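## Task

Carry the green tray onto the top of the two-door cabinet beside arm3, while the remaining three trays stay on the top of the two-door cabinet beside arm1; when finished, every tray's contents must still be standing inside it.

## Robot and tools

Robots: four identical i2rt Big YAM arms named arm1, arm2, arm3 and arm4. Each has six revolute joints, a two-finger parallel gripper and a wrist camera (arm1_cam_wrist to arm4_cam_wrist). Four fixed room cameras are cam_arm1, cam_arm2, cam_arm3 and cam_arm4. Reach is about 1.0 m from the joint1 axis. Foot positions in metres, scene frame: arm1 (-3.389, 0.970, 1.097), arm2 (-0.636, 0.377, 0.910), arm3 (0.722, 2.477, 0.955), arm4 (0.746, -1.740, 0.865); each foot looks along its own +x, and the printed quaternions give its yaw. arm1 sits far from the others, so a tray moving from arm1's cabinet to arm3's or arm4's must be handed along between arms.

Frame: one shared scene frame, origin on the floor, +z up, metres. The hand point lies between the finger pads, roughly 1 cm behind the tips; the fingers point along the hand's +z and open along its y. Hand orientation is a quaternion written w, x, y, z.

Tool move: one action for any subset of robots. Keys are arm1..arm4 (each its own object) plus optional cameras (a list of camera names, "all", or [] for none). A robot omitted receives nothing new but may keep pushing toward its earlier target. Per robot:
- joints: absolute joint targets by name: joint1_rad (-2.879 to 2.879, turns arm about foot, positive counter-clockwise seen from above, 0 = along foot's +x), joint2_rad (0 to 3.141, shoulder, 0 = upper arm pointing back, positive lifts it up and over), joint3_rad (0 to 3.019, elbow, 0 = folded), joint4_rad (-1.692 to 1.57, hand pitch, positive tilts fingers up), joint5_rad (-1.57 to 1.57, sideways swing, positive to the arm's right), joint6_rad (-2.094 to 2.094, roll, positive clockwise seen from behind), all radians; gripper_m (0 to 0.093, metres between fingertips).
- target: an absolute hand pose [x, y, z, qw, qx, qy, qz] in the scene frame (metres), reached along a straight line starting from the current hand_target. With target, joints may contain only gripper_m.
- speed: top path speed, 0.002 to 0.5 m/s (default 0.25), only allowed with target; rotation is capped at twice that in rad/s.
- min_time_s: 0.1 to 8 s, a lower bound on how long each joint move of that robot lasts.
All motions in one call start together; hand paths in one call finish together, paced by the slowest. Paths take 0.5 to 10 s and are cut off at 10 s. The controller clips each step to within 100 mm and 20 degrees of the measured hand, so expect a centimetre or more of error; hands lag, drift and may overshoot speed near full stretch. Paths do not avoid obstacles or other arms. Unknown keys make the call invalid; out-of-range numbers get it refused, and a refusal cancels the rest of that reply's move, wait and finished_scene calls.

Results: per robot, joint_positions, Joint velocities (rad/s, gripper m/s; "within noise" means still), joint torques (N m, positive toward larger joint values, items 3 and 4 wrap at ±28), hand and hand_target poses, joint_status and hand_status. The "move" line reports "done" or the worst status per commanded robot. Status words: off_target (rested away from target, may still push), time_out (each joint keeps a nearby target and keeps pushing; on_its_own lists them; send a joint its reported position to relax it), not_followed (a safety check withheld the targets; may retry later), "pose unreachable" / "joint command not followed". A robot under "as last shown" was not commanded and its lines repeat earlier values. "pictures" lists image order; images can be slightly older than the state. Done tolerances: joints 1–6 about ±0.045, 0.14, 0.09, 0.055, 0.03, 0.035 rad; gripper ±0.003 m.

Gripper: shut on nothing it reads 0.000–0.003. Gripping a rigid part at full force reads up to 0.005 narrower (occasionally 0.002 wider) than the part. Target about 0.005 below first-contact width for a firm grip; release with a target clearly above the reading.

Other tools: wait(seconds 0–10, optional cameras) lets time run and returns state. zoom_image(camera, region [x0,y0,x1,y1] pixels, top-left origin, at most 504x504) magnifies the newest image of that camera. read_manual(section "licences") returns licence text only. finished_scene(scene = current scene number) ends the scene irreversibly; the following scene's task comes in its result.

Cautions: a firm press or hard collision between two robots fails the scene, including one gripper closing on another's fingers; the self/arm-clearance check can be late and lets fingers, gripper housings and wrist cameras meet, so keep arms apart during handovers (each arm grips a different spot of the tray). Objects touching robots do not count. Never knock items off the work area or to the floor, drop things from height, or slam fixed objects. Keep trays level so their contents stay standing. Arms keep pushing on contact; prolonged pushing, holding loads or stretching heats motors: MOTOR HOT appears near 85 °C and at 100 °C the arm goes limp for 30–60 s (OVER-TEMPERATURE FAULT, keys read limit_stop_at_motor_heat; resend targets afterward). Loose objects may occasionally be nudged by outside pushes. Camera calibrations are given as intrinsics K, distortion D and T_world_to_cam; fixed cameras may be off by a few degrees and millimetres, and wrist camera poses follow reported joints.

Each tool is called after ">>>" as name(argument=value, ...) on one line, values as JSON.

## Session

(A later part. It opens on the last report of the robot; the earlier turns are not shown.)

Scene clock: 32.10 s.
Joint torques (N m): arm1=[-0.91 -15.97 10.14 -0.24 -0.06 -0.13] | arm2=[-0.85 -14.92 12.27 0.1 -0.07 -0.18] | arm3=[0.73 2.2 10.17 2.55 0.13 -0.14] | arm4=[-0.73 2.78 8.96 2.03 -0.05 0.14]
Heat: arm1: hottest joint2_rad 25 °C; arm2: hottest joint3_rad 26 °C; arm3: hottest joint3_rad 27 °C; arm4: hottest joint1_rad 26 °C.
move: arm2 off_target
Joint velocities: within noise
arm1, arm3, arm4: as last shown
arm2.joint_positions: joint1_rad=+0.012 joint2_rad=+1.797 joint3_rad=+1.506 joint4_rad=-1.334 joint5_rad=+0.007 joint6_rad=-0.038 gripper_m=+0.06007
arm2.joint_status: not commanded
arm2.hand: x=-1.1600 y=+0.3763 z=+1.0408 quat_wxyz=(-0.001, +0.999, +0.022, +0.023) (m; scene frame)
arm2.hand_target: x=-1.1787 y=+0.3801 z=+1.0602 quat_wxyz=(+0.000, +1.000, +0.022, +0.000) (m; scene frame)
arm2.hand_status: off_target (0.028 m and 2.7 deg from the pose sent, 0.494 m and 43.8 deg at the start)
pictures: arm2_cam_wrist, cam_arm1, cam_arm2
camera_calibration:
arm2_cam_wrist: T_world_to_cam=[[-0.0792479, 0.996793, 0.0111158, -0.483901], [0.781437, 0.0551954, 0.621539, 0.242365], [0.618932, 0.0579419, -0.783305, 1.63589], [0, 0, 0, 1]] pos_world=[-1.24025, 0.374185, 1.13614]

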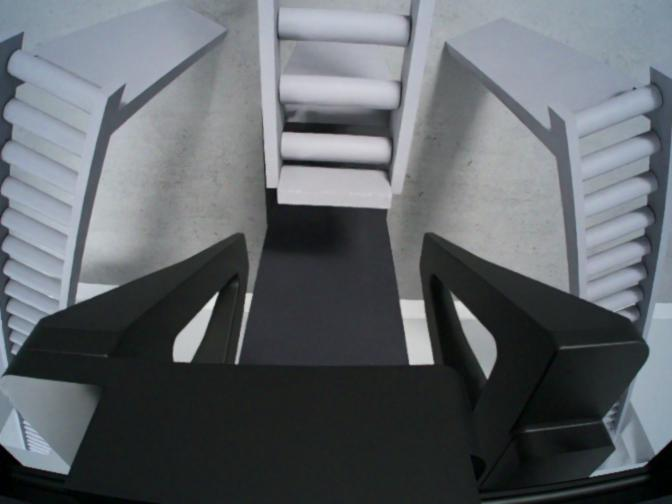

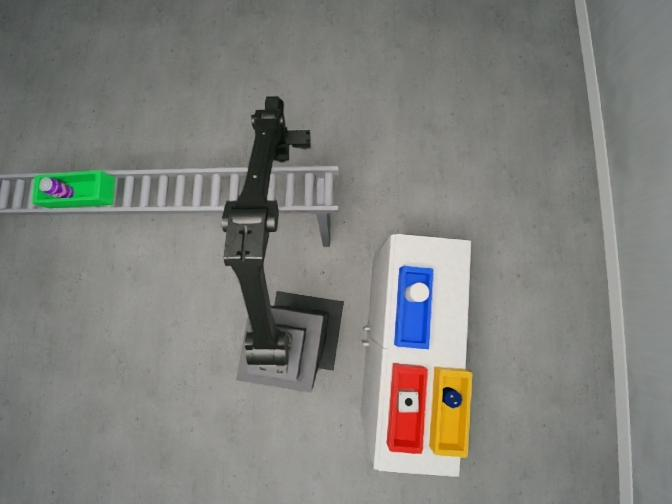

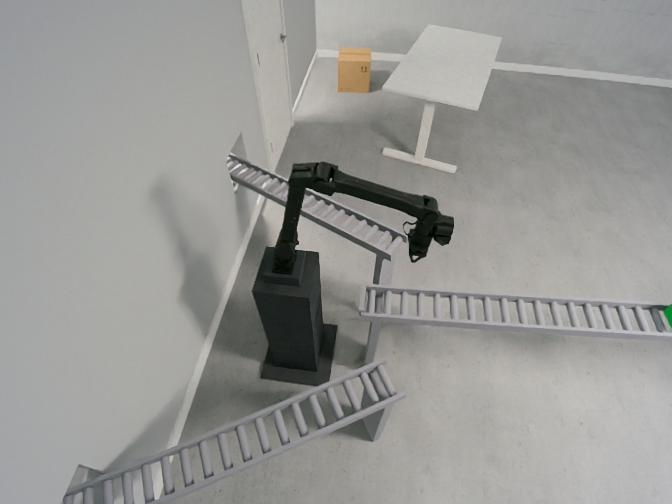

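>>> wait(seconds=2.5, cameras=["cam_arm2"])

>>> move(arm2={"target":[-1.21,0.35,0.94,0,0.9997,0.025,0],"speed":0.25}, cameras=["cam_arm2","arm2_cam_wrist"])

>>> zoom_image(camera="cam_arm2", region=[340, 250, 520, 350])

Scene clock: 38.80 s.
Joint torques (N m): arm1=[-0.97 -15.97 10.14 -0.24 -0.06 -0.13] | arm2=[-0.85 -14.92 12.26 0.08 -0.07 -0.19] | arm3=[0.91 2.26 10.15 2.54 0.13 -0.12] | arm4=[-0.73 2.84 8.96 2.03 -0.05 0.14]
Heat: arm1: hottest joint3_rad 26 °C; arm2: hottest joint3_rad 27 °C; arm3: hottest joint3_rad 28 °C; arm4: hottest joint1_rad 26 °C.
Joint velocities: within noise
arm1.joint_positions: joint1_rad=+1.737 joint2_rad=+2.222 joint3_rad=+1.725 joint4_rad=-1.051 joint5_rad=+0.004 joint6_rad=+1.549 gripper_m=+0.03495
arm1.joint_status: not commanded
arm1.hand: x=-3.3702 y=+0.3230 z=+1.0677 quat_wxyz=(+0.019, +0.999, +0.026, +0.002) (m; scene frame)
arm1.hand_target: x=-3.3780 y=+0.3212 z=+1.0601 quat_wxyz=(+0.012, +1.000, +0.022, +0.003) (m; scene frame)
arm1.hand_status: not commanded
arm2.joint_positions: joint1_rad=+0.012 joint2_rad=+1.797 joint3_rad=+1.506 joint4_rad=-1.334 joint5_rad=+0.007 joint6_rad=-0.038 gripper_m=+0.06007
arm2.joint_status: not commanded
arm2.hand: x=-1.1600 y=+0.3763 z=+1.0408 quat_wxyz=(-0.001, +0.999, +0.022, +0.023) (m; scene frame)
arm2.hand_target: x=-1.1787 y=+0.3801 z=+1.0602 quat_wxyz=(+0.000, +1.000, +0.022, +0.000) (m; scene frame)
arm2.hand_status: off_target (0.028 m and 2.7 deg from the pose sent, 0.494 m and 43.8 deg at the start)
arm3.joint_positions: joint1_rad=+0.827 joint2_rad=+0.635 joint3_rad=+1.493 joint4_rad=-1.192 joint5_rad=+0.128 joint6_rad=+0.670 gripper_m=+0.09396
arm3.joint_status: not commanded
arm3.hand: x=+0.7771 y=+2.7101 z=+1.5737 quat_wxyz=(-0.349, +0.256, -0.771, -0.466) (m; scene frame)
arm3.hand_target: x=+0.7762 y=+2.7061 z=+1.5860 quat_wxyz=(-0.354, +0.253, -0.764, -0.477) (m; scene frame)
arm3.hand_status: not commanded
arm4.joint_positions: joint1_rad=-0.546 joint2_rad=+0.615 joint3_rad=+1.544 joint4_rad=-1.256 joint5_rad=-0.261 joint6_rad=-0.380 gripper_m=+0.09396
arm4.joint_status: not commanded
arm4.hand: x=+0.8806 y=-1.9065 z=+1.4980 quat_wxyz=(-0.502, -0.207, -0.782, +0.305) (m; scene frame)
arm4.hand_target: x=+0.8787 y=-1.9029 z=+1.5072 quat_wxyz=(-0.508, -0.204, -0.776, +0.312) (m; scene frame)
arm4.hand_status: not commanded
wait: 2.50 s; at rest from the start
pictures: cam_arm2

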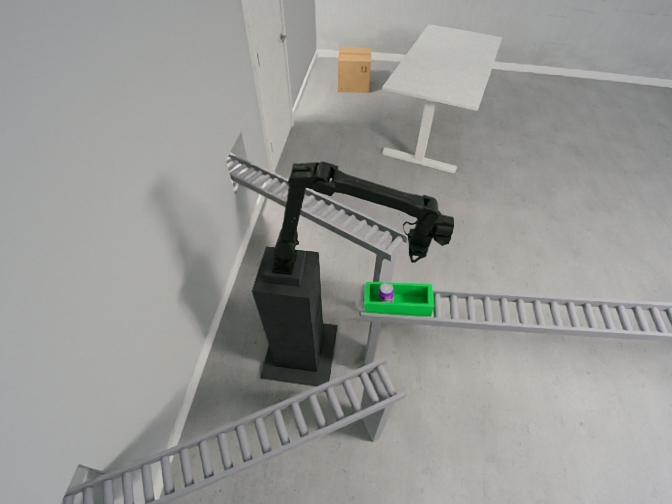

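Scene clock: 40.13 s.
Joint torques (N m): arm1=[-0.97 -15.97 10.13 -0.25 -0.06 -0.14] | arm2=[0.03 -17.26 7.97 0.73 -0.05 -0.02] | arm3=[0.85 2.08 10.18 2.52 0.14 -0.12] | arm4=[-0.67 2.84 8.98 2.03 -0.05 0.13]
Heat: arm1: hottest joint3_rad 26 °C; arm2: hottest joint3_rad 27 °C; arm3: hottest joint3_rad 28 °C; arm4: hottest joint1_rad 26 °C.
move: arm2 done
Joint velocities: within noise
arm1, arm3, arm4: as last shown
arm2.joint_positions: joint1_rad=+0.052 joint2_rad=+1.989 joint3_rad=+1.506 joint4_rad=-1.111 joint5_rad=+0.005 joint6_rad=-0.009 gripper_m=+0.06007
arm2.joint_status: not commanded
arm2.hand: x=-1.2048 y=+0.3522 z=+0.9378 quat_wxyz=(-0.001, +1.000, +0.028, +0.008) (m; scene frame)
arm2.hand_target: x=-1.2098 y=+0.3500 z=+0.9400 quat_wxyz=(+0.000, +1.000, +0.025, +0.000) (m; scene frame)
arm2.hand_status: done (0.006 m and 1.0 deg from the pose sent, 0.116 m and 2.7 deg at the start)
pictures: arm2_cam_wrist, cam_arm2
camera_calibration:
arm2_cam_wrist: T_world_to_cam=[[-0.0909024, 0.99578, 0.0126184, -0.477334], [0.799438, 0.0654114, 0.597177, 0.38366], [0.593832, 0.0643725, -0.80201, 1.56943], [0, 0, 0, 1]] pos_world=[-1.28208, 0.349195, 1.03561]

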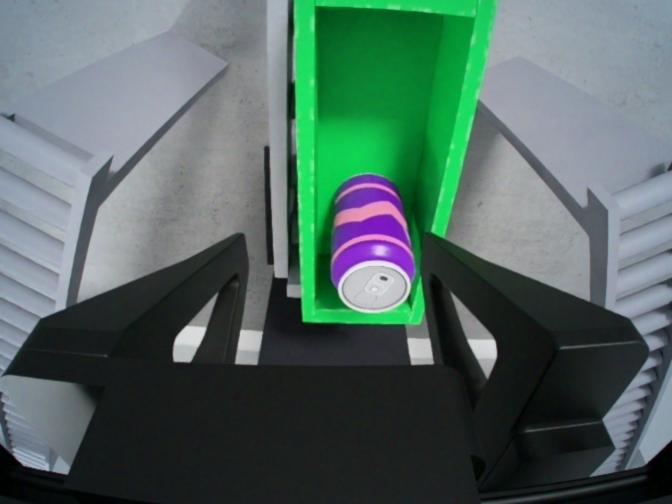

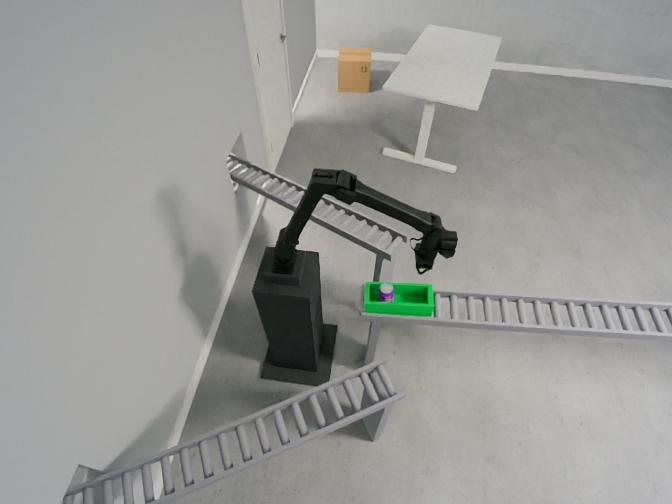

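Scaled by 2.800 from the camera's 672x504 image, which has a finer 960x720 frame.

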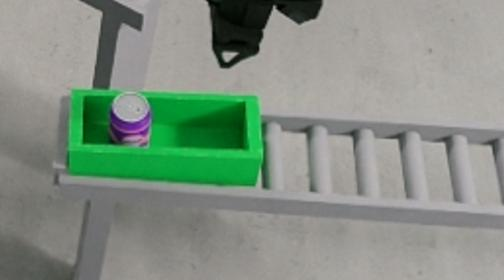

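>>> move(arm2={"target":[-1.173,0.343,0.805,0,0.9997,0.025,0],"speed":0.2}, cameras=["arm2_cam_wrist"])

Scene clock: 42.23 s.
Joint torques (N m): arm1=[-0.97 -15.91 10.13 -0.24 -0.06 -0.13] | arm2=[0.44 -16.44 5.96 0.79 -0.05 -0.01] | arm3=[0.97 2.26 10.14 2.54 0.13 -0.12] | arm4=[-0.73 2.78 8.96 2.03 -0.04 0.14]
Heat: arm1: hottest joint3_rad 26 °C; arm2: hottest joint3_rad 27 °C; arm3: hottest joint3_rad 28 °C; arm4: hottest joint1_rad 26 °C.
move: arm2 done
Joint velocities: within noise
arm1, arm3, arm4: as last shown
arm2.joint_positions: joint1_rad=+0.064 joint2_rad=+2.118 joint3_rad=+1.305 joint4_rad=-0.772 joint5_rad=+0.005 joint6_rad=+0.007 gripper_m=+0.06007
arm2.joint_status: not commanded
arm2.hand: x=-1.1717 y=+0.3474 z=+0.8073 quat_wxyz=(-0.001, +1.000, +0.026, +0.003) (m; scene frame)
arm2.hand_target: x=-1.1730 y=+0.3429 z=+0.8051 quat_wxyz=(+0.000, +1.000, +0.025, +0.000) (m; scene frame)
arm2.hand_status: done (0.005 m and 0.4 deg from the pose sent, 0.137 m and 1.0 deg at the start)
pictures: arm2_cam_wrist
camera_calibration:
arm2_cam_wrist: T_world_to_cam=[[-0.086179, 0.996192, 0.013214, -0.463098], [0.805853, 0.061902, 0.588871, 0.450878], [0.585811, 0.0613968, -0.808119, 1.44198], [0, 0, 0, 1]] pos_world=[-1.24798, 0.344891, 0.905899]

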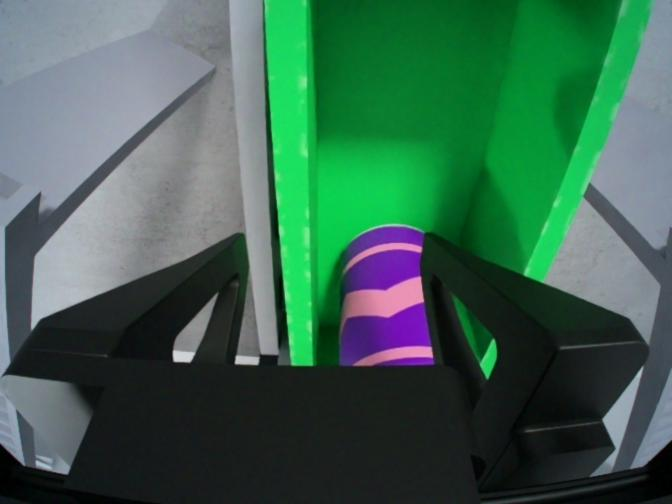

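>>> move(arm2={"target":[-1.182,0.330,0.80,0,0.9997,0.025,0],"speed":0.15})

>>> move(arm2={"target":[-1.184,0.330,0.757,0,0.9997,0.025,0],"speed":0.15}, cameras=["arm2_cam_wrist"])

Scene clock: 43.97 s.
Joint torques (N m): arm1=[-0.97 -15.97 10.13 -0.24 -0.06 -0.14] | arm2=[0.21 -15.85 8.18 0.51 -0.04 0] | arm3=[0.85 2.32 10.13 2.5 0.13 -0.12] | arm4=[-0.73 2.84 8.96 2.03 -0.05 0.14]
Heat: arm1: hottest joint3_rad 26 °C; arm2: hottest joint3_rad 27 °C; arm3: hottest joint3_rad 28 °C; arm4: hottest joint1_rad 26 °C.
move: arm2 off_target
Joint velocities: within noise
arm1, arm3, arm4: as last shown
arm2.joint_positions: joint1_rad=+0.089 joint2_rad=+2.135 joint3_rad=+1.305 joint4_rad=-0.772 joint5_rad=+0.005 joint6_rad=+0.029 gripper_m=+0.06007
arm2.joint_status: not commanded
arm2.hand: x=-1.1667 y=+0.3342 z=+0.7985 quat_wxyz=(-0.002, +1.000, +0.027, +0.011) (m; scene frame)
arm2.hand_target: x=-1.1817 y=+0.3299 z=+0.8004 quat_wxyz=(+0.000, +1.000, +0.025, +0.000) (m; scene frame)
arm2.hand_status: off_target (0.016 m and 1.3 deg from the pose sent, 0.022 m and 0.4 deg at the start)
pictures: none

Scene clock: 45.13 s.
Joint torques (N m): arm1=[-0.97 -15.97 10.13 -0.24 -0.06 -0.13] | arm2=[0.15 -16.73 8.13 0.69 -0.05 -0.02] | arm3=[0.79 2.26 10.17 2.56 0.12 -0.11] | arm4=[-0.73 2.84 8.96 2.02 -0.05 0.14]
Heat: arm1: hottest joint3_rad 26 °C; arm2: hottest joint3_rad 27 °C; arm3: hottest joint3_rad 28 °C; arm4: hottest joint1_rad 26 °C.
move: arm2 off_target
Joint velocities: within noise
arm1, arm3, arm4: as last shown
arm2.joint_positions: joint1_rad=+0.089 joint2_rad=+2.229 joint3_rad=+1.307 joint4_rad=-0.703 joint5_rad=+0.005 joint6_rad=+0.029 gripper_m=+0.06007
arm2.joint_status: not commanded
arm2.hand: x=-1.1600 y=+0.3346 z=+0.7508 quat_wxyz=(-0.002, +0.999, +0.027, +0.023) (m; scene frame)
arm2.hand_target: x=-1.1833 y=+0.3300 z=+0.7579 quat_wxyz=(+0.000, +1.000, +0.025, +0.000) (m; scene frame)
arm2.hand_status: off_target (0.025 m and 2.6 deg from the pose sent, 0.045 m and 1.3 deg at the start)
pictures: arm2_cam_wrist
camera_calibration:
arm2_cam_wrist: T_world_to_cam=[[-0.0894796, 0.995905, 0.012891, -0.452107], [0.781856, 0.0622181, 0.620347, 0.423958], [0.617004, 0.0655873, -0.784222, 1.40702], [0, 0, 0, 1]] pos_world=[-1.24007, 0.331595, 0.846242]

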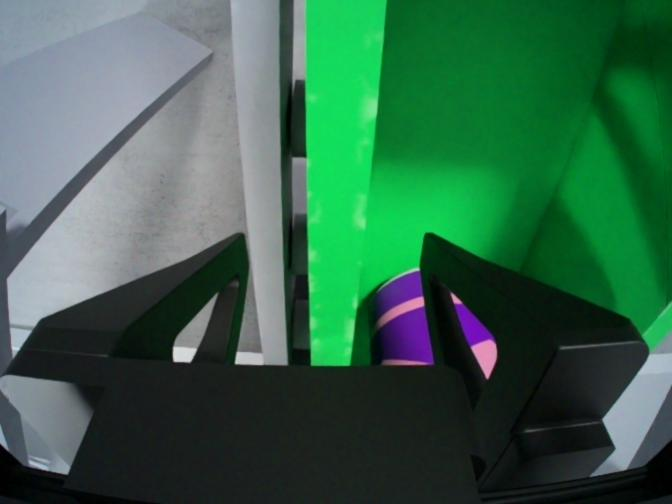

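>>> move(arm2={"joints":{"joint4_rad":-0.65}})

>>> move(arm2={"joints":{"gripper_m":0.0}}, cameras=["arm2_cam_wrist"])

Scene clock: 46.30 s.
Joint torques (N m): arm1=[-0.97 -15.97 10.14 -0.24 -0.06 -0.14] | arm2=[0.21 -16.79 8.2 0.81 -0.05 -0.02] | arm3=[0.79 2.26 10.13 2.56 0.13 -0.12] | arm4=[-0.73 2.78 8.96 2.03 -0.05 0.14]
Heat: arm1: hottest joint3_rad 26 °C; arm2: hottest joint3_rad 27 °C; arm3: hottest joint3_rad 28 °C; arm4: hottest joint1_rad 26 °C.
move: arm2 done
Joint velocities: within noise
arm1, arm3, arm4: as last shown
arm2.joint_positions: joint1_rad=+0.089 joint2_rad=+2.229 joint3_rad=+1.307 joint4_rad=-0.660 joint5_rad=+0.005 joint6_rad=+0.029 gripper_m=+0.06007
arm2.joint_status: all done
arm2.hand: x=-1.1707 y=+0.3338 z=+0.7506 quat_wxyz=(-0.001, +1.000, +0.027, +0.001) (m; scene frame)
arm2.hand_target: x=-1.1941 y=+0.3290 z=+0.7581 quat_wxyz=(+0.002, +0.999, +0.025, -0.022) (m; scene frame)
arm2.hand_status: not commanded
pictures: none

Scene clock: 46.97 s.
Joint torques (N m): arm1=[-0.97 -15.97 10.14 -0.24 -0.06 -0.13] | arm2=[0.21 -16.79 8.16 0.77 -0.04 -0.13] | arm3=[0.91 2.49 10.15 2.56 0.13 -0.13] | arm4=[-0.73 2.84 8.96 2.03 -0.05 0.14]
Heat: arm1: hottest joint3_rad 26 °C; arm2: hottest joint3_rad 27 °C; arm3: hottest joint3_rad 28 °C; arm4: hottest joint1_rad 26 °C.
move: arm2 off_target
Joint velocities: within noise
arm1, arm3, arm4: as last shown
arm2.joint_positions: joint1_rad=+0.089 joint2_rad=+2.229 joint3_rad=+1.308 joint4_rad=-0.659 joint5_rad=+0.004 joint6_rad=+0.041 gripper_m=+0.01199
arm2.joint_status: gripper_m off_target (ended at +0.01201, target +0.00000)
arm2.hand: x=-1.1710 y=+0.3337 z=+0.7506 quat_wxyz=(-0.001, +1.000, +0.021, +0.001) (m; scene frame)
arm2.hand_target: x=-1.1941 y=+0.3291 z=+0.7581 quat_wxyz=(+0.002, +0.999, +0.025, -0.022) (m; scene frame)
arm2.hand_status: not commanded
pictures: arm2_cam_wrist
camera_calibration:
arm2_cam_wrist: T_world_to_cam=[[-0.0773864, 0.996919, 0.0128149, -0.438138], [0.809109, 0.055287, 0.585052, 0.493446], [0.582541, 0.0556438, -0.810894, 1.39682], [0, 0, 0, 1]] pos_world=[-1.24686, 0.331783, 0.849593]

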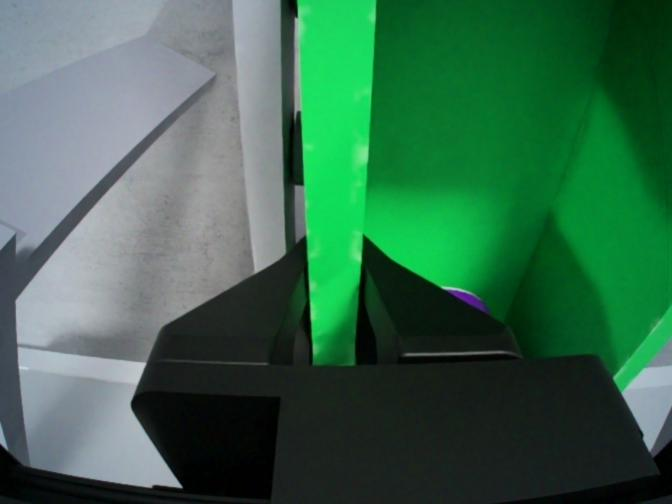

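>>> move(arm2={"joints":{"joint2_rad":2.0,"joint4_rad":-0.84},"min_time_s":1.5}, cameras=["arm2_cam_wrist","cam_arm2"])

>>> zoom_image(camera="cam_arm2", region=[340, 230, 480, 330])

Scene clock: 49.43 s.
Joint torques (N m): arm1=[-0.97 -15.91 10.14 -0.23 -0.06 -0.13] | arm2=[0.15 -20.19 9.22 -0.18 0.29 -0.14] | arm3=[0.91 2.32 10.14 2.55 0.13 -0.13] | arm4=[-0.73 2.84 8.98 2.03 -0.05 0.14]
Heat: arm1: hottest joint3_rad 26 °C; arm2: hottest joint3_rad 28 °C; arm3: hottest joint3_rad 28 °C; arm4: hottest joint1_rad 26 °C.
move: arm2 done
Joint velocities: within noise
arm1, arm3, arm4: as last shown
arm2.joint_positions: joint1_rad=+0.089 joint2_rad=+2.050 joint3_rad=+1.309 joint4_rad=-0.822 joint5_rad=-0.005 joint6_rad=+0.041 gripper_m=+0.01199
arm2.joint_status: all done
arm2.hand: x=-1.1743 y=+0.3320 z=+0.8431 quat_wxyz=(+0.004, +1.000, +0.021, -0.007) (m; scene frame)
arm2.hand_target: x=-1.1985 y=+0.3290 z=+0.8821 quat_wxyz=(+0.003, +0.999, +0.025, -0.044) (m; scene frame)
arm2.hand_status: not commanded
pictures: arm2_cam_wrist, cam_arm2
camera_calibration:
arm2_cam_wrist: T_world_to_cam=[[-0.0772749, 0.997004, 0.00353369, -0.430101], [0.817725, 0.061351, 0.572331, 0.46086], [0.570399, 0.0471164, -0.820015, 1.46998], [0, 0, 0, 1]] pos_world=[-1.24857, 0.331278, 0.94316]

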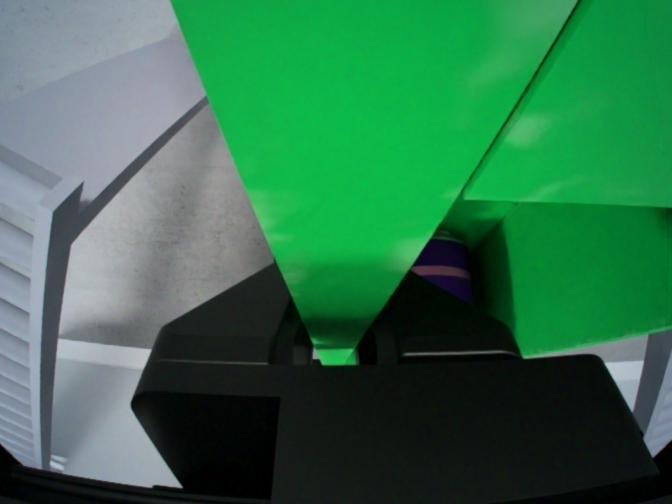

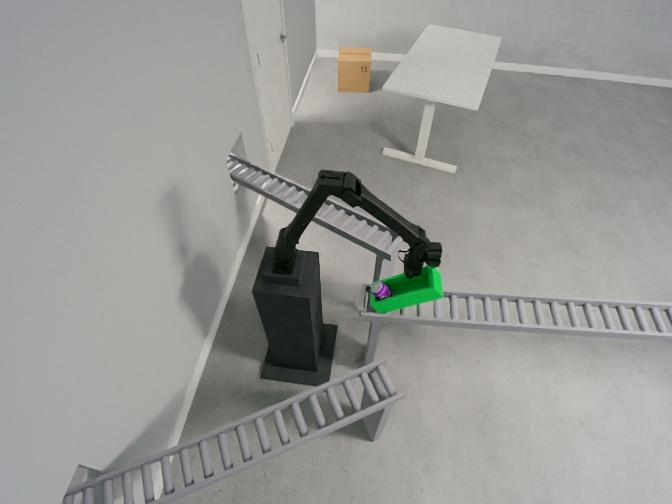

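Scaled by 3.600 from the camera's 672x504 image, which has a finer 960x720 frame.

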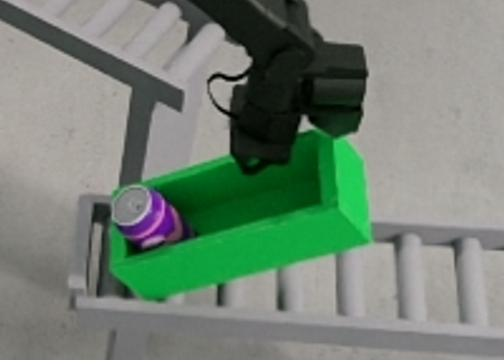

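>>> move(arm2={"joints":{"joint2_rad":2.13,"joint4_rad":-0.73},"min_time_s":1.5}, cameras=["cam_arm2"])

>>> zoom_image(camera="cam_arm2", region=[340, 230, 480, 330])

Scene clock: 52.83 s.
Joint torques (N m): arm1=[-0.91 -15.97 10.13 -0.24 -0.06 -0.13] | arm2=[0.09 -16.67 8.73 1.78 0.14 -0.45] | arm3=[0.91 2.37 10.17 2.56 0.13 -0.12] | arm4=[-0.73 2.84 8.96 2.03 -0.05 0.14]
Heat: arm1: hottest joint3_rad 27 °C; arm2: hottest joint3_rad 28 °C; arm3: hottest joint3_rad 28 °C; arm4: hottest joint1_rad 26 °C.
move: arm2 done
Joint velocities: within noise
arm1.joint_positions: joint1_rad=+1.737 joint2_rad=+2.222 joint3_rad=+1.725 joint4_rad=-1.051 joint5_rad=+0.004 joint6_rad=+1.549 gripper_m=+0.03495
arm1.joint_status: not commanded
arm1.hand: x=-3.3702 y=+0.3230 z=+1.0677 quat_wxyz=(+0.019, +0.999, +0.026, +0.002) (m; scene frame)
arm1.hand_target: x=-3.3780 y=+0.3212 z=+1.0601 quat_wxyz=(+0.012, +1.000, +0.022, +0.003) (m; scene frame)
arm1.hand_status: not commanded
arm2.joint_positions: joint1_rad=+0.089 joint2_rad=+2.128 joint3_rad=+1.309 joint4_rad=-0.767 joint5_rad=-0.001 joint6_rad=+0.071 gripper_m=+0.01199
arm2.joint_status: all done
arm2.hand: x=-1.1710 y=+0.3329 z=+0.8030 quat_wxyz=(+0.001, +1.000, +0.006, +0.004) (m; scene frame)
arm2.hand_target: x=-1.2008 y=+0.3287 z=+0.8134 quat_wxyz=(+0.002, +0.999, +0.025, -0.034) (m; scene frame)
arm2.hand_status: not commanded
arm3.joint_positions: joint1_rad=+0.827 joint2_rad=+0.635 joint3_rad=+1.493 joint4_rad=-1.192 joint5_rad=+0.128 joint6_rad=+0.670 gripper_m=+0.09396
arm3.joint_status: not commanded
arm3.hand: x=+0.7771 y=+2.7101 z=+1.5737 quat_wxyz=(-0.349, +0.256, -0.771, -0.466) (m; scene frame)
arm3.hand_target: x=+0.7762 y=+2.7061 z=+1.5860 quat_wxyz=(-0.354, +0.253, -0.764, -0.477) (m; scene frame)
arm3.hand_status: not commanded
arm4.joint_positions: joint1_rad=-0.546 joint2_rad=+0.615 joint3_rad=+1.544 joint4_rad=-1.256 joint5_rad=-0.261 joint6_rad=-0.380 gripper_m=+0.09396
arm4.joint_status: not commanded
arm4.hand: x=+0.8806 y=-1.9065 z=+1.4980 quat_wxyz=(-0.502, -0.207, -0.782, +0.305) (m; scene frame)
arm4.hand_target: x=+0.8787 y=-1.9029 z=+1.5072 quat_wxyz=(-0.508, -0.204, -0.776, +0.312) (m; scene frame)
arm4.hand_status: not commanded
pictures: cam_arm2

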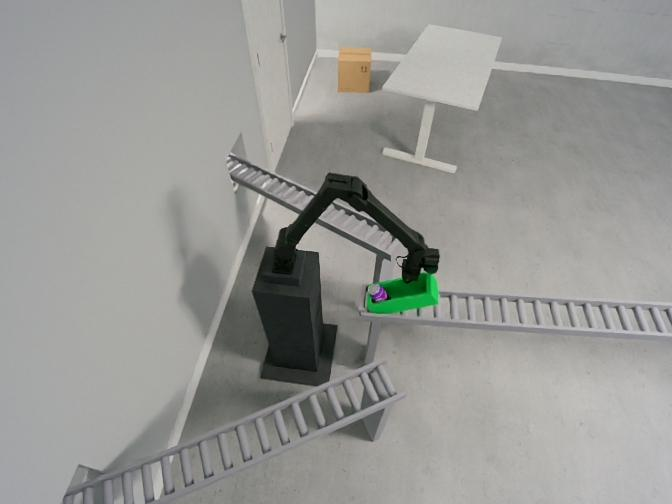

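Scaled by 3.600 from the camera's 672x504 image, which has a finer 960x720 frame.

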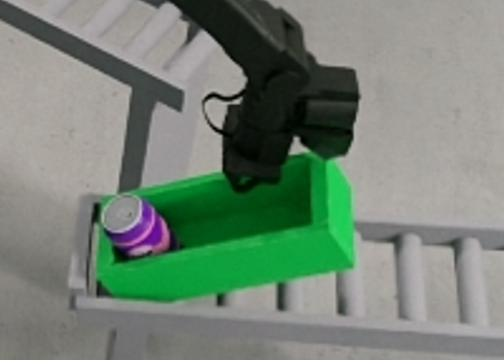

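>>> move(arm2={"joints":{"joint2_rad":2.20,"joint4_rad":-0.67},"min_time_s":1.5})

>>> move(arm2={"joints":{"joint2_rad":2.25,"joint4_rad":-0.62},"min_time_s":1.5}, cameras=["cam_arm2","arm2_cam_wrist"])

>>> zoom_image(camera="cam_arm2", region=[340, 230, 480, 330])

Scene clock: 55.07 s.
Joint torques (N m): arm1=[-0.97 -15.97 10.14 -0.24 -0.06 -0.14] | arm2=[0.15 -14.51 8.05 1.09 -0.01 -0.49] | arm3=[0.91 2.26 10.13 2.54 0.14 -0.12] | arm4=[-0.73 2.84 8.96 2.03 -0.05 0.14]
Heat: arm1: hottest joint3_rad 27 °C; arm2: hottest joint3_rad 28 °C; arm3: hottest joint3_rad 29 °C; arm4: hottest joint1_rad 26 °C.
move: arm2 done
Joint velocities: within noise
arm1, arm3, arm4: as last shown
arm2.joint_positions: joint1_rad=+0.089 joint2_rad=+2.164 joint3_rad=+1.317 joint4_rad=-0.686 joint5_rad=+0.004 joint6_rad=+0.074 gripper_m=+0.01199
arm2.joint_status: all done
arm2.hand: x=-1.1871 y=+0.3323 z=+0.7869 quat_wxyz=(+0.001, +1.000, +0.004, -0.023) (m; scene frame)
arm2.hand_target: x=-1.1983 y=+0.3288 z=+0.7762 quat_wxyz=(+0.002, +0.999, +0.025, -0.029) (m; scene frame)
arm2.hand_status: not commanded
pictures: none

Scene clock: 56.93 s.
Joint torques (N m): arm1=[-1.03 -15.97 10.13 -0.24 -0.06 -0.13] | arm2=[0.15 -14.27 6.64 0.65 -0.08 -0.48] | arm3=[0.91 2.32 10.15 2.54 0.13 -0.12] | arm4=[-0.73 2.84 8.96 2.03 -0.05 0.13]
Heat: arm1: hottest joint3_rad 27 °C; arm2: hottest joint3_rad 28 °C; arm3: hottest joint3_rad 29 °C; arm4: hottest joint1_rad 26 °C.
move: arm2 done
Joint velocities: within noise
arm1, arm3, arm4: as last shown
arm2.joint_positions: joint1_rad=+0.089 joint2_rad=+2.207 joint3_rad=+1.336 joint4_rad=-0.621 joint5_rad=+0.006 joint6_rad=+0.073 gripper_m=+0.01199
arm2.joint_status: all done
arm2.hand: x=-1.2020 y=+0.3314 z=+0.7700 quat_wxyz=(+0.002, +0.999, +0.005, -0.043) (m; scene frame)
arm2.hand_target: x=-1.1969 y=+0.3288 z=+0.7496 quat_wxyz=(+0.002, +0.999, +0.025, -0.029) (m; scene frame)
arm2.hand_status: not commanded
pictures: arm2_cam_wrist, cam_arm2
camera_calibration:
arm2_cam_wrist: T_world_to_cam=[[-0.0436269, 0.998988, 0.0109302, -0.397233], [0.858759, 0.0319077, 0.511385, 0.631452], [0.510518, 0.0316965, -0.859282, 1.38926], [0, 0, 0, 1]] pos_world=[-1.26884, 0.332648, 0.875196]

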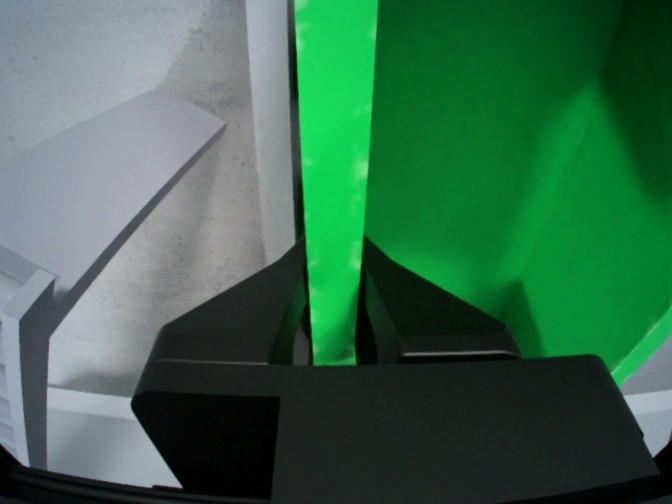

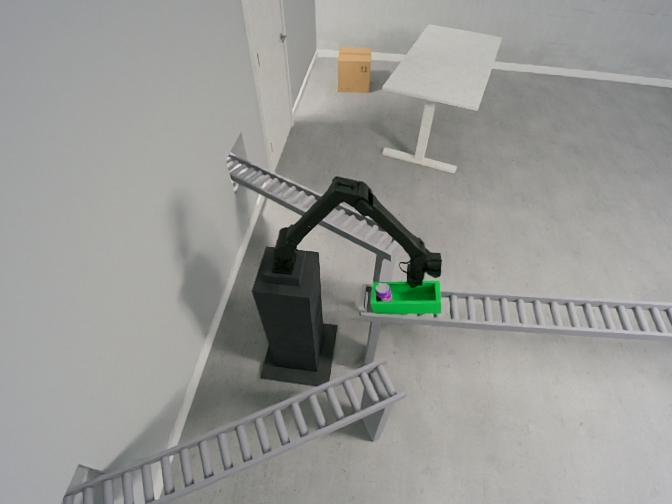

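Scaled by 3.600 from the camera's 672x504 image, which has a finer 960x720 frame.

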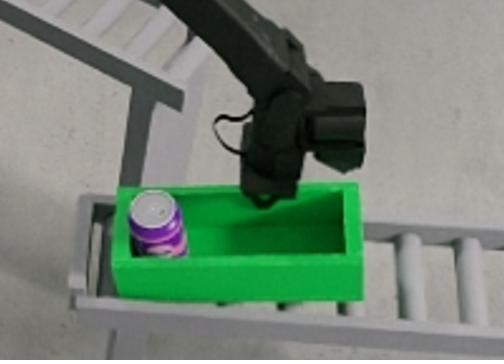

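>>> move(arm2={"joints":{"joint2_rad":2.29,"joint4_rad":-0.61},"min_time_s":1.2})

>>> move(arm2={"joints":{"gripper_m":0.045}}, cameras=["cam_arm2"])

>>> move(arm2={"target":[-1.2,0.329,0.89,0.0,1.0,0.015,0],"speed":0.25}, cameras=["cam_arm2","arm2_cam_wrist"])

>>> zoom_image(camera="cam_arm2", region=[340, 230, 480, 330])

Scene clock: 58.83 s.
Joint torques (N m): arm1=[-0.97 -15.97 10.14 -0.24 -0.06 -0.13] | arm2=[-0.15 -14.15 5.93 0.76 -0.07 -0.34] | arm3=[0.73 2.26 10.17 2.52 0.13 -0.12] | arm4=[-0.73 2.78 8.96 2.03 -0.05 0.14]
Heat: arm1: hottest joint3_rad 27 °C; arm2: hottest joint3_rad 28 °C; arm3: hottest joint3_rad 29 °C; arm4: hottest joint1_rad 26 °C.
move: arm2 done
Joint velocities: within noise
arm1, arm3, arm4: as last shown
arm2.joint_positions: joint1_rad=+0.092 joint2_rad=+2.242 joint3_rad=+1.343 joint4_rad=-0.616 joint5_rad=+0.006 joint6_rad=+0.060 gripper_m=+0.01199
arm2.joint_status: all done
arm2.hand: x=-1.1969 y=+0.3296 z=+0.7524 quat_wxyz=(+0.001, +0.999, +0.013, -0.032) (m; scene frame)
arm2.hand_target: x=-1.1873 y=+0.3296 z=+0.7283 quat_wxyz=(+0.001, +1.000, +0.025, -0.014) (m; scene frame)
arm2.hand_status: not commanded
pictures: none

Scene clock: 59.60 s.
Joint torques (N m): arm1=[-0.97 -15.97 10.13 -0.24 -0.06 -0.13] | arm2=[-0.15 -17.44 5.52 0.68 -0.06 -0.19] | arm3=[0.91 2.2 10.15 2.59 0.12 -0.12] | arm4=[-0.73 2.84 8.98 2.03 -0.05 0.14]
Heat: arm1: hottest joint3_rad 27 °C; arm2: hottest joint3_rad 28 °C; arm3: hottest joint3_rad 29 °C; arm4: hottest joint1_rad 26 °C.
move: arm2 done
Joint velocities: within noise
arm1, arm3, arm4: as last shown
arm2.joint_positions: joint1_rad=+0.092 joint2_rad=+2.285 joint3_rad=+1.343 joint4_rad=-0.616 joint5_rad=+0.005 joint6_rad=+0.046 gripper_m=+0.04493
arm2.joint_status: all done
arm2.hand: x=-1.1840 y=+0.3305 z=+0.7293 quat_wxyz=(-0.001, +1.000, +0.021, -0.010) (m; scene frame)
arm2.hand_target: x=-1.1873 y=+0.3296 z=+0.7284 quat_wxyz=(+0.001, +1.000, +0.025, -0.014) (m; scene frame)
arm2.hand_status: not commanded
pictures: cam_arm2

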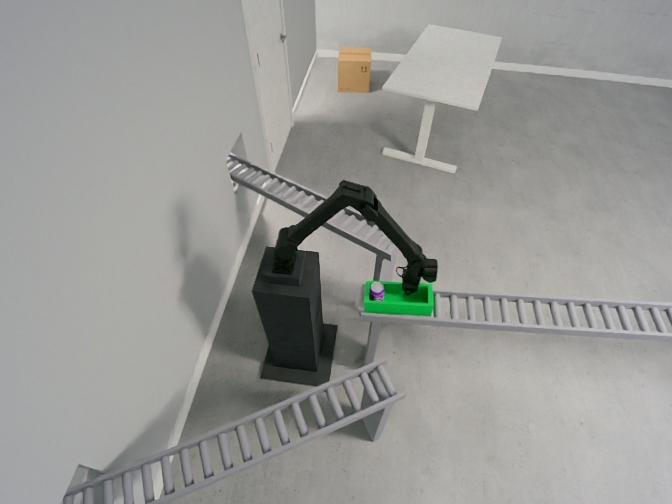

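Scene clock: 61.07 s.
Joint torques (N m): arm1=[-0.97 -15.97 10.14 -0.25 -0.06 -0.14] | arm2=[-0.15 -17.03 9.96 0.13 -0.05 -0.01] | arm3=[0.97 2.26 10.18 2.55 0.13 -0.12] | arm4=[-0.73 2.78 8.96 2.02 -0.05 0.13]
Heat: arm1: hottest joint3_rad 27 °C; arm2: hottest joint3_rad 28 °C; arm3: hottest joint3_rad 29 °C; arm4: hottest joint1_rad 26 °C.
move: arm2 off_target
Joint velocities: within noise
arm1, arm3, arm4: as last shown
arm2.joint_positions: joint1_rad=+0.092 joint2_rad=+2.036 joint3_rad=+1.391 joint4_rad=-0.973 joint5_rad=+0.005 joint6_rad=+0.049 gripper_m=+0.04495
arm2.joint_status: not commanded
arm2.hand: x=-1.1799 y=+0.3313 z=+0.8753 quat_wxyz=(-0.003, +1.000, +0.019, +0.019) (m; scene frame)
arm2.hand_target: x=-1.1992 y=+0.3291 z=+0.8903 quat_wxyz=(+0.000, +1.000, +0.015, +0.000) (m; scene frame)
arm2.hand_status: off_target (0.025 m and 2.3 deg from the pose sent, 0.162 m and 1.4 deg at the start)
pictures: arm2_cam_wrist, cam_arm2
camera_calibration:
arm2_cam_wrist: T_world_to_cam=[[-0.0738279, 0.997171, 0.0141567, -0.435172], [0.786569, 0.049497, 0.615516, 0.376441], [0.613074, 0.0565775, -0.787997, 1.51876], [0, 0, 0, 1]] pos_world=[-1.25934, 0.32938, 0.971237]

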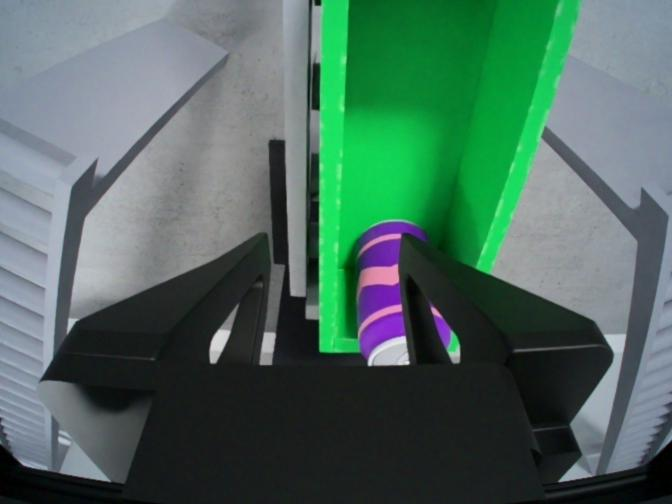

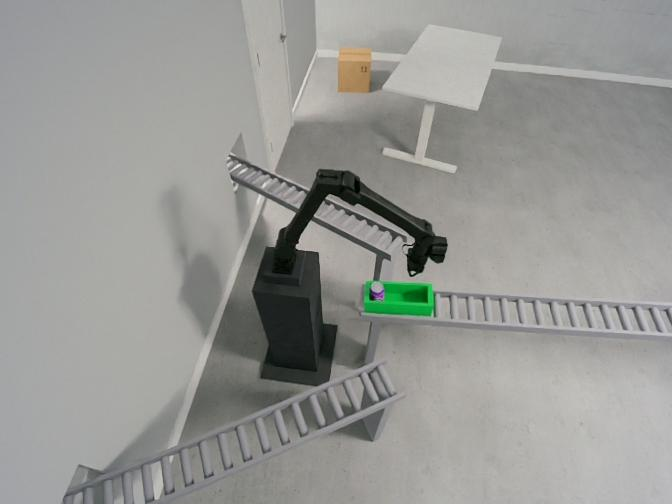

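Scaled by 3.600 from the camera's 672x504 image, which has a finer 960x720 frame.

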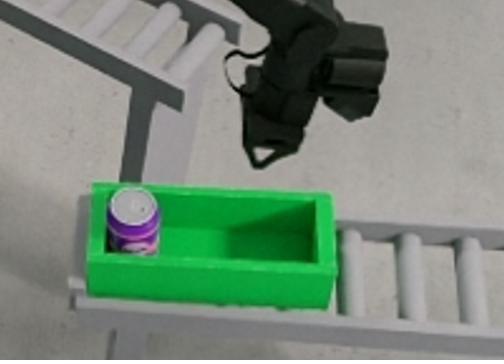

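>>> move(arm2={"target":[-1.137,0.332,0.82,0,1.0,0.02,-0.01],"speed":0.15,"joints":{"gripper_m":0.032}}, cameras=["arm2_cam_wrist"])

Scene clock: 65.40 s.
Joint torques (N m): arm1=[-0.91 -15.97 10.13 -0.24 -0.06 -0.13] | arm2=[0.26 -16.15 5.24 0.8 0 -0.07] | arm3=[1.08 2.49 10.19 2.54 0.13 -0.12] | arm4=[-0.73 2.84 8.98 2.03 -0.04 0.14]
Heat: arm1: hottest joint3_rad 27 °C; arm2: hottest joint2_rad 28 °C; arm3: hottest joint3_rad 29 °C; arm4: hottest joint1_rad 26 °C.
move: arm2 done
Joint velocities: within noise
arm1, arm3, arm4: as last shown
arm2.joint_positions: joint1_rad=+0.092 joint2_rad=+2.031 joint3_rad=+1.177 joint4_rad=-0.716 joint5_rad=+0.005 joint6_rad=+0.049 gripper_m=+0.03208
arm2.joint_status: all done
arm2.hand: x=-1.1361 y=+0.3350 z=+0.8172 quat_wxyz=(-0.001, +1.000, +0.019, -0.004) (m; scene frame)
arm2.hand_target: x=-1.1369 y=+0.3320 z=+0.8200 quat_wxyz=(+0.000, +1.000, +0.020, -0.010) (m; scene frame)
arm2.hand_status: done (0.004 m and 0.7 deg from the pose sent, 0.070 m and 3.4 deg at the start)
pictures: arm2_cam_wrist
camera_calibration:
arm2_cam_wrist: T_world_to_cam=[[-0.073042, 0.997237, 0.0135551, -0.433435], [0.814264, 0.0517812, 0.578181, 0.438701], [0.575882, 0.0532689, -0.815796, 1.42751], [0, 0, 0, 1]] pos_world=[-1.21096, 0.333479, 0.916785]

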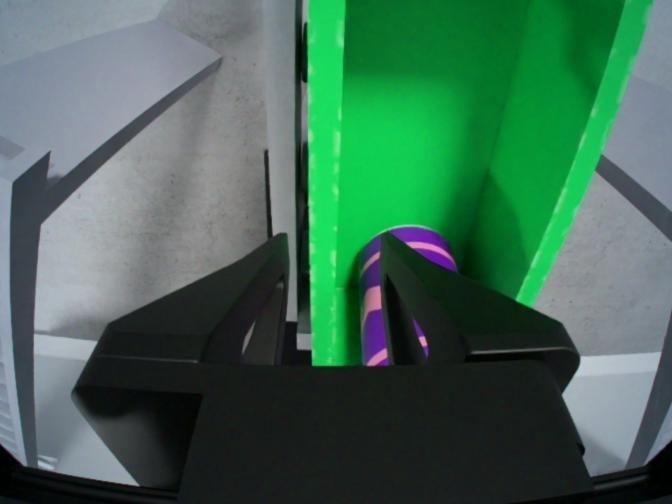

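>>> move(arm2={"target":[-1.134,0.328,0.765,0,1.0,0.02,-0.005],"speed":0.15}, cameras=["arm2_cam_wrist"])

Scene clock: 66.87 s.
Joint torques (N m): arm1=[-1.03 -15.91 10.14 -0.25 -0.06 -0.13] | arm2=[0.5 -15.5 5.05 0.8 -0.02 -0.01] | arm3=[0.97 2.32 10.13 2.54 0.13 -0.12] | arm4=[-0.73 2.84 8.96 2.03 -0.05 0.14]
Heat: arm1: hottest joint3_rad 27 °C; arm2: hottest joint2_rad 28 °C; arm3: hottest joint3_rad 29 °C; arm4: hottest joint1_rad 26 °C.
move: arm2 done
Joint velocities: within noise
arm1, arm3, arm4: as last shown
arm2.joint_positions: joint1_rad=+0.097 joint2_rad=+2.132 joint3_rad=+1.169 joint4_rad=-0.611 joint5_rad=+0.005 joint6_rad=+0.052 gripper_m=+0.03208
arm2.joint_status: not commanded
arm2.hand: x=-1.1329 y=+0.3326 z=+0.7672 quat_wxyz=(-0.001, +1.000, +0.020, -0.002) (m; scene frame)
arm2.hand_target: x=-1.1338 y=+0.3280 z=+0.7649 quat_wxyz=(+0.000, +1.000, +0.020, -0.005) (m; scene frame)
arm2.hand_status: done (0.005 m and 0.3 deg from the pose sent, 0.053 m and 0.2 deg at the start)
pictures: arm2_cam_wrist
camera_calibration:
arm2_cam_wrist: T_world_to_cam=[[-0.0749765, 0.997093, 0.0135709, -0.432355], [0.812439, 0.053189, 0.580615, 0.460716], [0.578205, 0.054558, -0.814065, 1.38591], [0, 0, 0, 1]] pos_world=[-1.20806, 0.330981, 0.866589]

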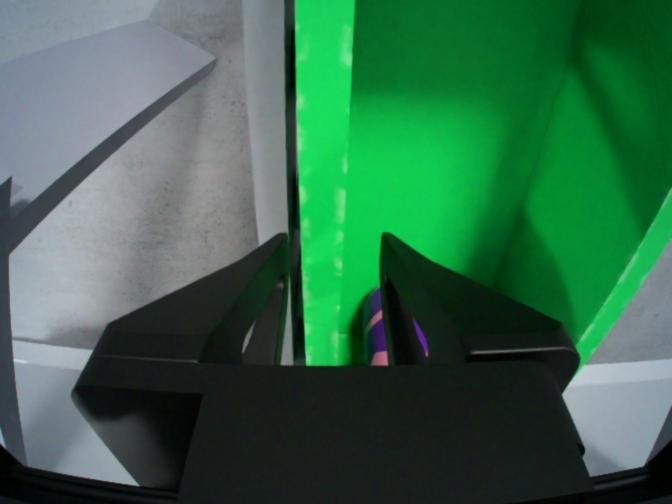

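>>> move(arm2={"target":[-1.124,0.327,0.765,0,1.0,0.02,-0.005],"speed":0.1})

>>> move(arm2={"joints":{"gripper_m":0.0}}, cameras=["arm2_cam_wrist"])

>>> move(arm2={"target":[-1.124,0.327,0.81,0,1.0,0.02,-0.005],"speed":0.08}, cameras=["arm2_cam_wrist","cam_arm2"])

>>> zoom_image(camera="cam_arm2", region=[340, 230, 480, 330])

Scene clock: 68.40 s.
Joint torques (N m): arm1=[-0.97 -15.97 10.14 -0.25 -0.06 -0.13] | arm2=[0.44 -16.32 4.37 0.77 -0.02 -0.02] | arm3=[0.91 2.37 10.15 2.52 0.13 -0.11] | arm4=[-0.73 2.78 8.96 2.03 -0.05 0.14]
Heat: arm1: hottest joint3_rad 27 °C; arm2: hottest joint2_rad 28 °C; arm3: hottest joint3_rad 29 °C; arm4: hottest joint1_rad 26 °C.
move: arm2 done
Joint velocities: within noise
arm1.joint_positions: joint1_rad=+1.737 joint2_rad=+2.222 joint3_rad=+1.725 joint4_rad=-1.051 joint5_rad=+0.004 joint6_rad=+1.549 gripper_m=+0.03495
arm1.joint_status: not commanded
arm1.hand: x=-3.3702 y=+0.3230 z=+1.0677 quat_wxyz=(+0.019, +0.999, +0.026, +0.002) (m; scene frame)
arm1.hand_target: x=-3.3780 y=+0.3212 z=+1.0601 quat_wxyz=(+0.012, +1.000, +0.022, +0.003) (m; scene frame)
arm1.hand_status: not commanded
arm2.joint_positions: joint1_rad=+0.102 joint2_rad=+2.132 joint3_rad=+1.144 joint4_rad=-0.594 joint5_rad=+0.005 joint6_rad=+0.056 gripper_m=+0.03208
arm2.joint_status: not commanded
arm2.hand: x=-1.1228 y=+0.3315 z=+0.7617 quat_wxyz=(-0.001, +1.000, +0.020, +0.002) (m; scene frame)
arm2.hand_target: x=-1.1240 y=+0.3271 z=+0.7649 quat_wxyz=(+0.000, +1.000, +0.020, -0.005) (m; scene frame)
arm2.hand_status: done (0.006 m and 0.8 deg from the pose sent, 0.011 m and 0.3 deg at the start)
arm3.joint_positions: joint1_rad=+0.827 joint2_rad=+0.635 joint3_rad=+1.493 joint4_rad=-1.192 joint5_rad=+0.128 joint6_rad=+0.670 gripper_m=+0.09396
arm3.joint_status: not commanded
arm3.hand: x=+0.7771 y=+2.7101 z=+1.5737 quat_wxyz=(-0.349, +0.256, -0.771, -0.466) (m; scene frame)
arm3.hand_target: x=+0.7762 y=+2.7061 z=+1.5860 quat_wxyz=(-0.354, +0.253, -0.764, -0.477) (m; scene frame)
arm3.hand_status: not commanded
arm4.joint_positions: joint1_rad=-0.546 joint2_rad=+0.615 joint3_rad=+1.544 joint4_rad=-1.256 joint5_rad=-0.261 joint6_rad=-0.380 gripper_m=+0.09396
arm4.joint_status: not commanded
arm4.hand: x=+0.8806 y=-1.9065 z=+1.4980 quat_wxyz=(-0.502, -0.207, -0.782, +0.305) (m; scene frame)
arm4.hand_target: x=+0.8787 y=-1.9029 z=+1.5072 quat_wxyz=(-0.508, -0.204, -0.776, +0.312) (m; scene frame)
arm4.hand_status: not commanded
pictures: none

Scene clock: 69.00 s.
Joint torques (N m): arm1=[-0.97 -15.91 10.14 -0.24 -0.06 -0.13] | arm2=[0.38 -16.32 4.38 0.72 -0.02 -0.13] | arm3=[0.97 2.37 10.13 2.54 0.14 -0.12] | arm4=[-0.73 2.78 8.98 2.04 -0.05 0.14]
Heat: arm1: hottest joint3_rad 27 °C; arm2: hottest joint2_rad 28 °C; arm3: hottest joint3_rad 29 °C; arm4: hottest joint1_rad 26 °C.
move: arm2 off_target
Joint velocities: within noise
arm1, arm3, arm4: as last shown
arm2.joint_positions: joint1_rad=+0.103 joint2_rad=+2.132 joint3_rad=+1.143 joint4_rad=-0.592 joint5_rad=+0.005 joint6_rad=+0.068 gripper_m=+0.01199
arm2.joint_status: gripper_m off_target (ended at +0.01202, target +0.00000)
arm2.hand: x=-1.1229 y=+0.3307 z=+0.7616 quat_wxyz=(-0.001, +1.000, +0.015, +0.001) (m; scene frame)
arm2.hand_target: x=-1.1239 y=+0.3270 z=+0.7649 quat_wxyz=(+0.000, +1.000, +0.020, -0.005) (m; scene frame)
arm2.hand_status: not commanded
pictures: arm2_cam_wrist
camera_calibration:
arm2_cam_wrist: T_world_to_cam=[[-0.0647947, 0.997808, 0.0134153, -0.418264], [0.809202, 0.0446708, 0.58583, 0.451184], [0.583947, 0.0488144, -0.810323, 1.38118], [0, 0, 0, 1]] pos_world=[-1.19874, 0.329771, 0.860495]

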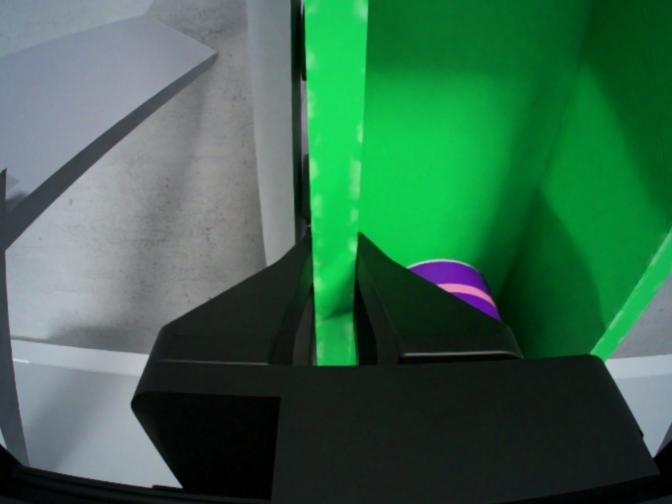

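Scene clock: 70.20 s.
Joint torques (N m): arm1=[-0.97 -15.97 10.14 -0.24 -0.06 -0.13] | arm2=[0.38 -18.78 5.18 -0.29 0.19 -0.12] | arm3=[0.97 2.43 10.17 2.54 0.13 -0.13] | arm4=[-0.73 2.78 8.96 2.03 -0.05 0.13]
Heat: arm1: hottest joint3_rad 27 °C; arm2: hottest joint2_rad 28 °C; arm3: hottest joint3_rad 29 °C; arm4: hottest joint1_rad 26 °C.
move: arm2 off_target
Joint velocities: within noise
arm1, arm3, arm4: as last shown
arm2.joint_positions: joint1_rad=+0.103 joint2_rad=+2.074 joint3_rad=+1.134 joint4_rad=-0.658 joint5_rad=-0.001 joint6_rad=+0.067 gripper_m=+0.01199
arm2.joint_status: not commanded
arm2.hand: x=-1.1169 y=+0.3303 z=+0.7868 quat_wxyz=(+0.001, +1.000, +0.015, +0.010) (m; scene frame)
arm2.hand_target: x=-1.1239 y=+0.3271 z=+0.8092 quat_wxyz=(+0.000, +1.000, +0.020, -0.005) (m; scene frame)
arm2.hand_status: off_target (0.024 m and 1.8 deg from the pose sent, 0.048 m and 0.9 deg at the start)
pictures: arm2_cam_wrist, cam_arm2
camera_calibration:
arm2_cam_wrist: T_world_to_cam=[[-0.0658, 0.997799, 0.0081964, -0.414786], [0.79891, 0.0477592, 0.599551, 0.408313], [0.59784, 0.0459986, -0.800295, 1.40662], [0, 0, 0, 1]] pos_world=[-1.19443, 0.32967, 0.884304]

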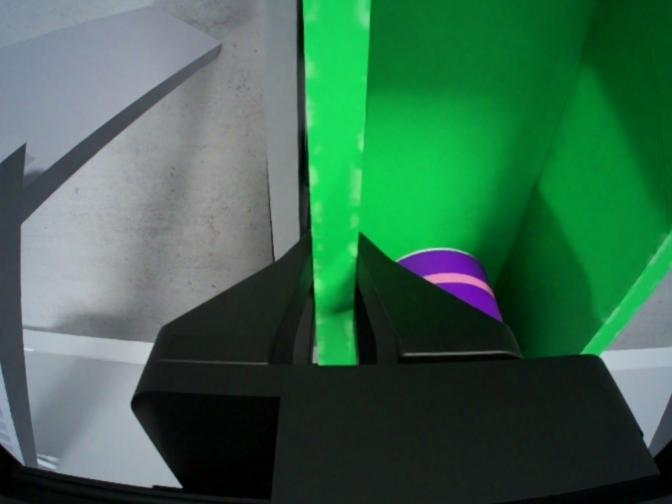

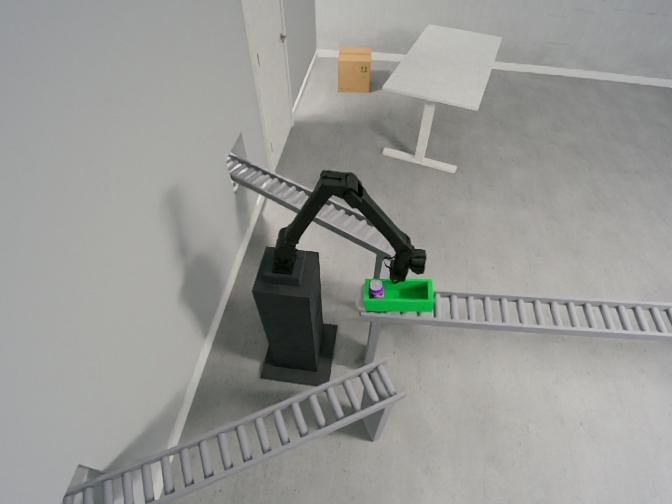

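Scaled by 3.600 from the camera's 672x504 image, which has a finer 960x720 frame.

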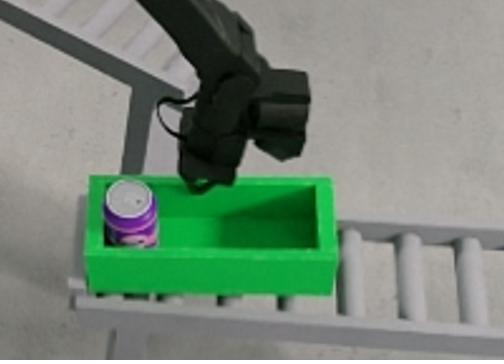

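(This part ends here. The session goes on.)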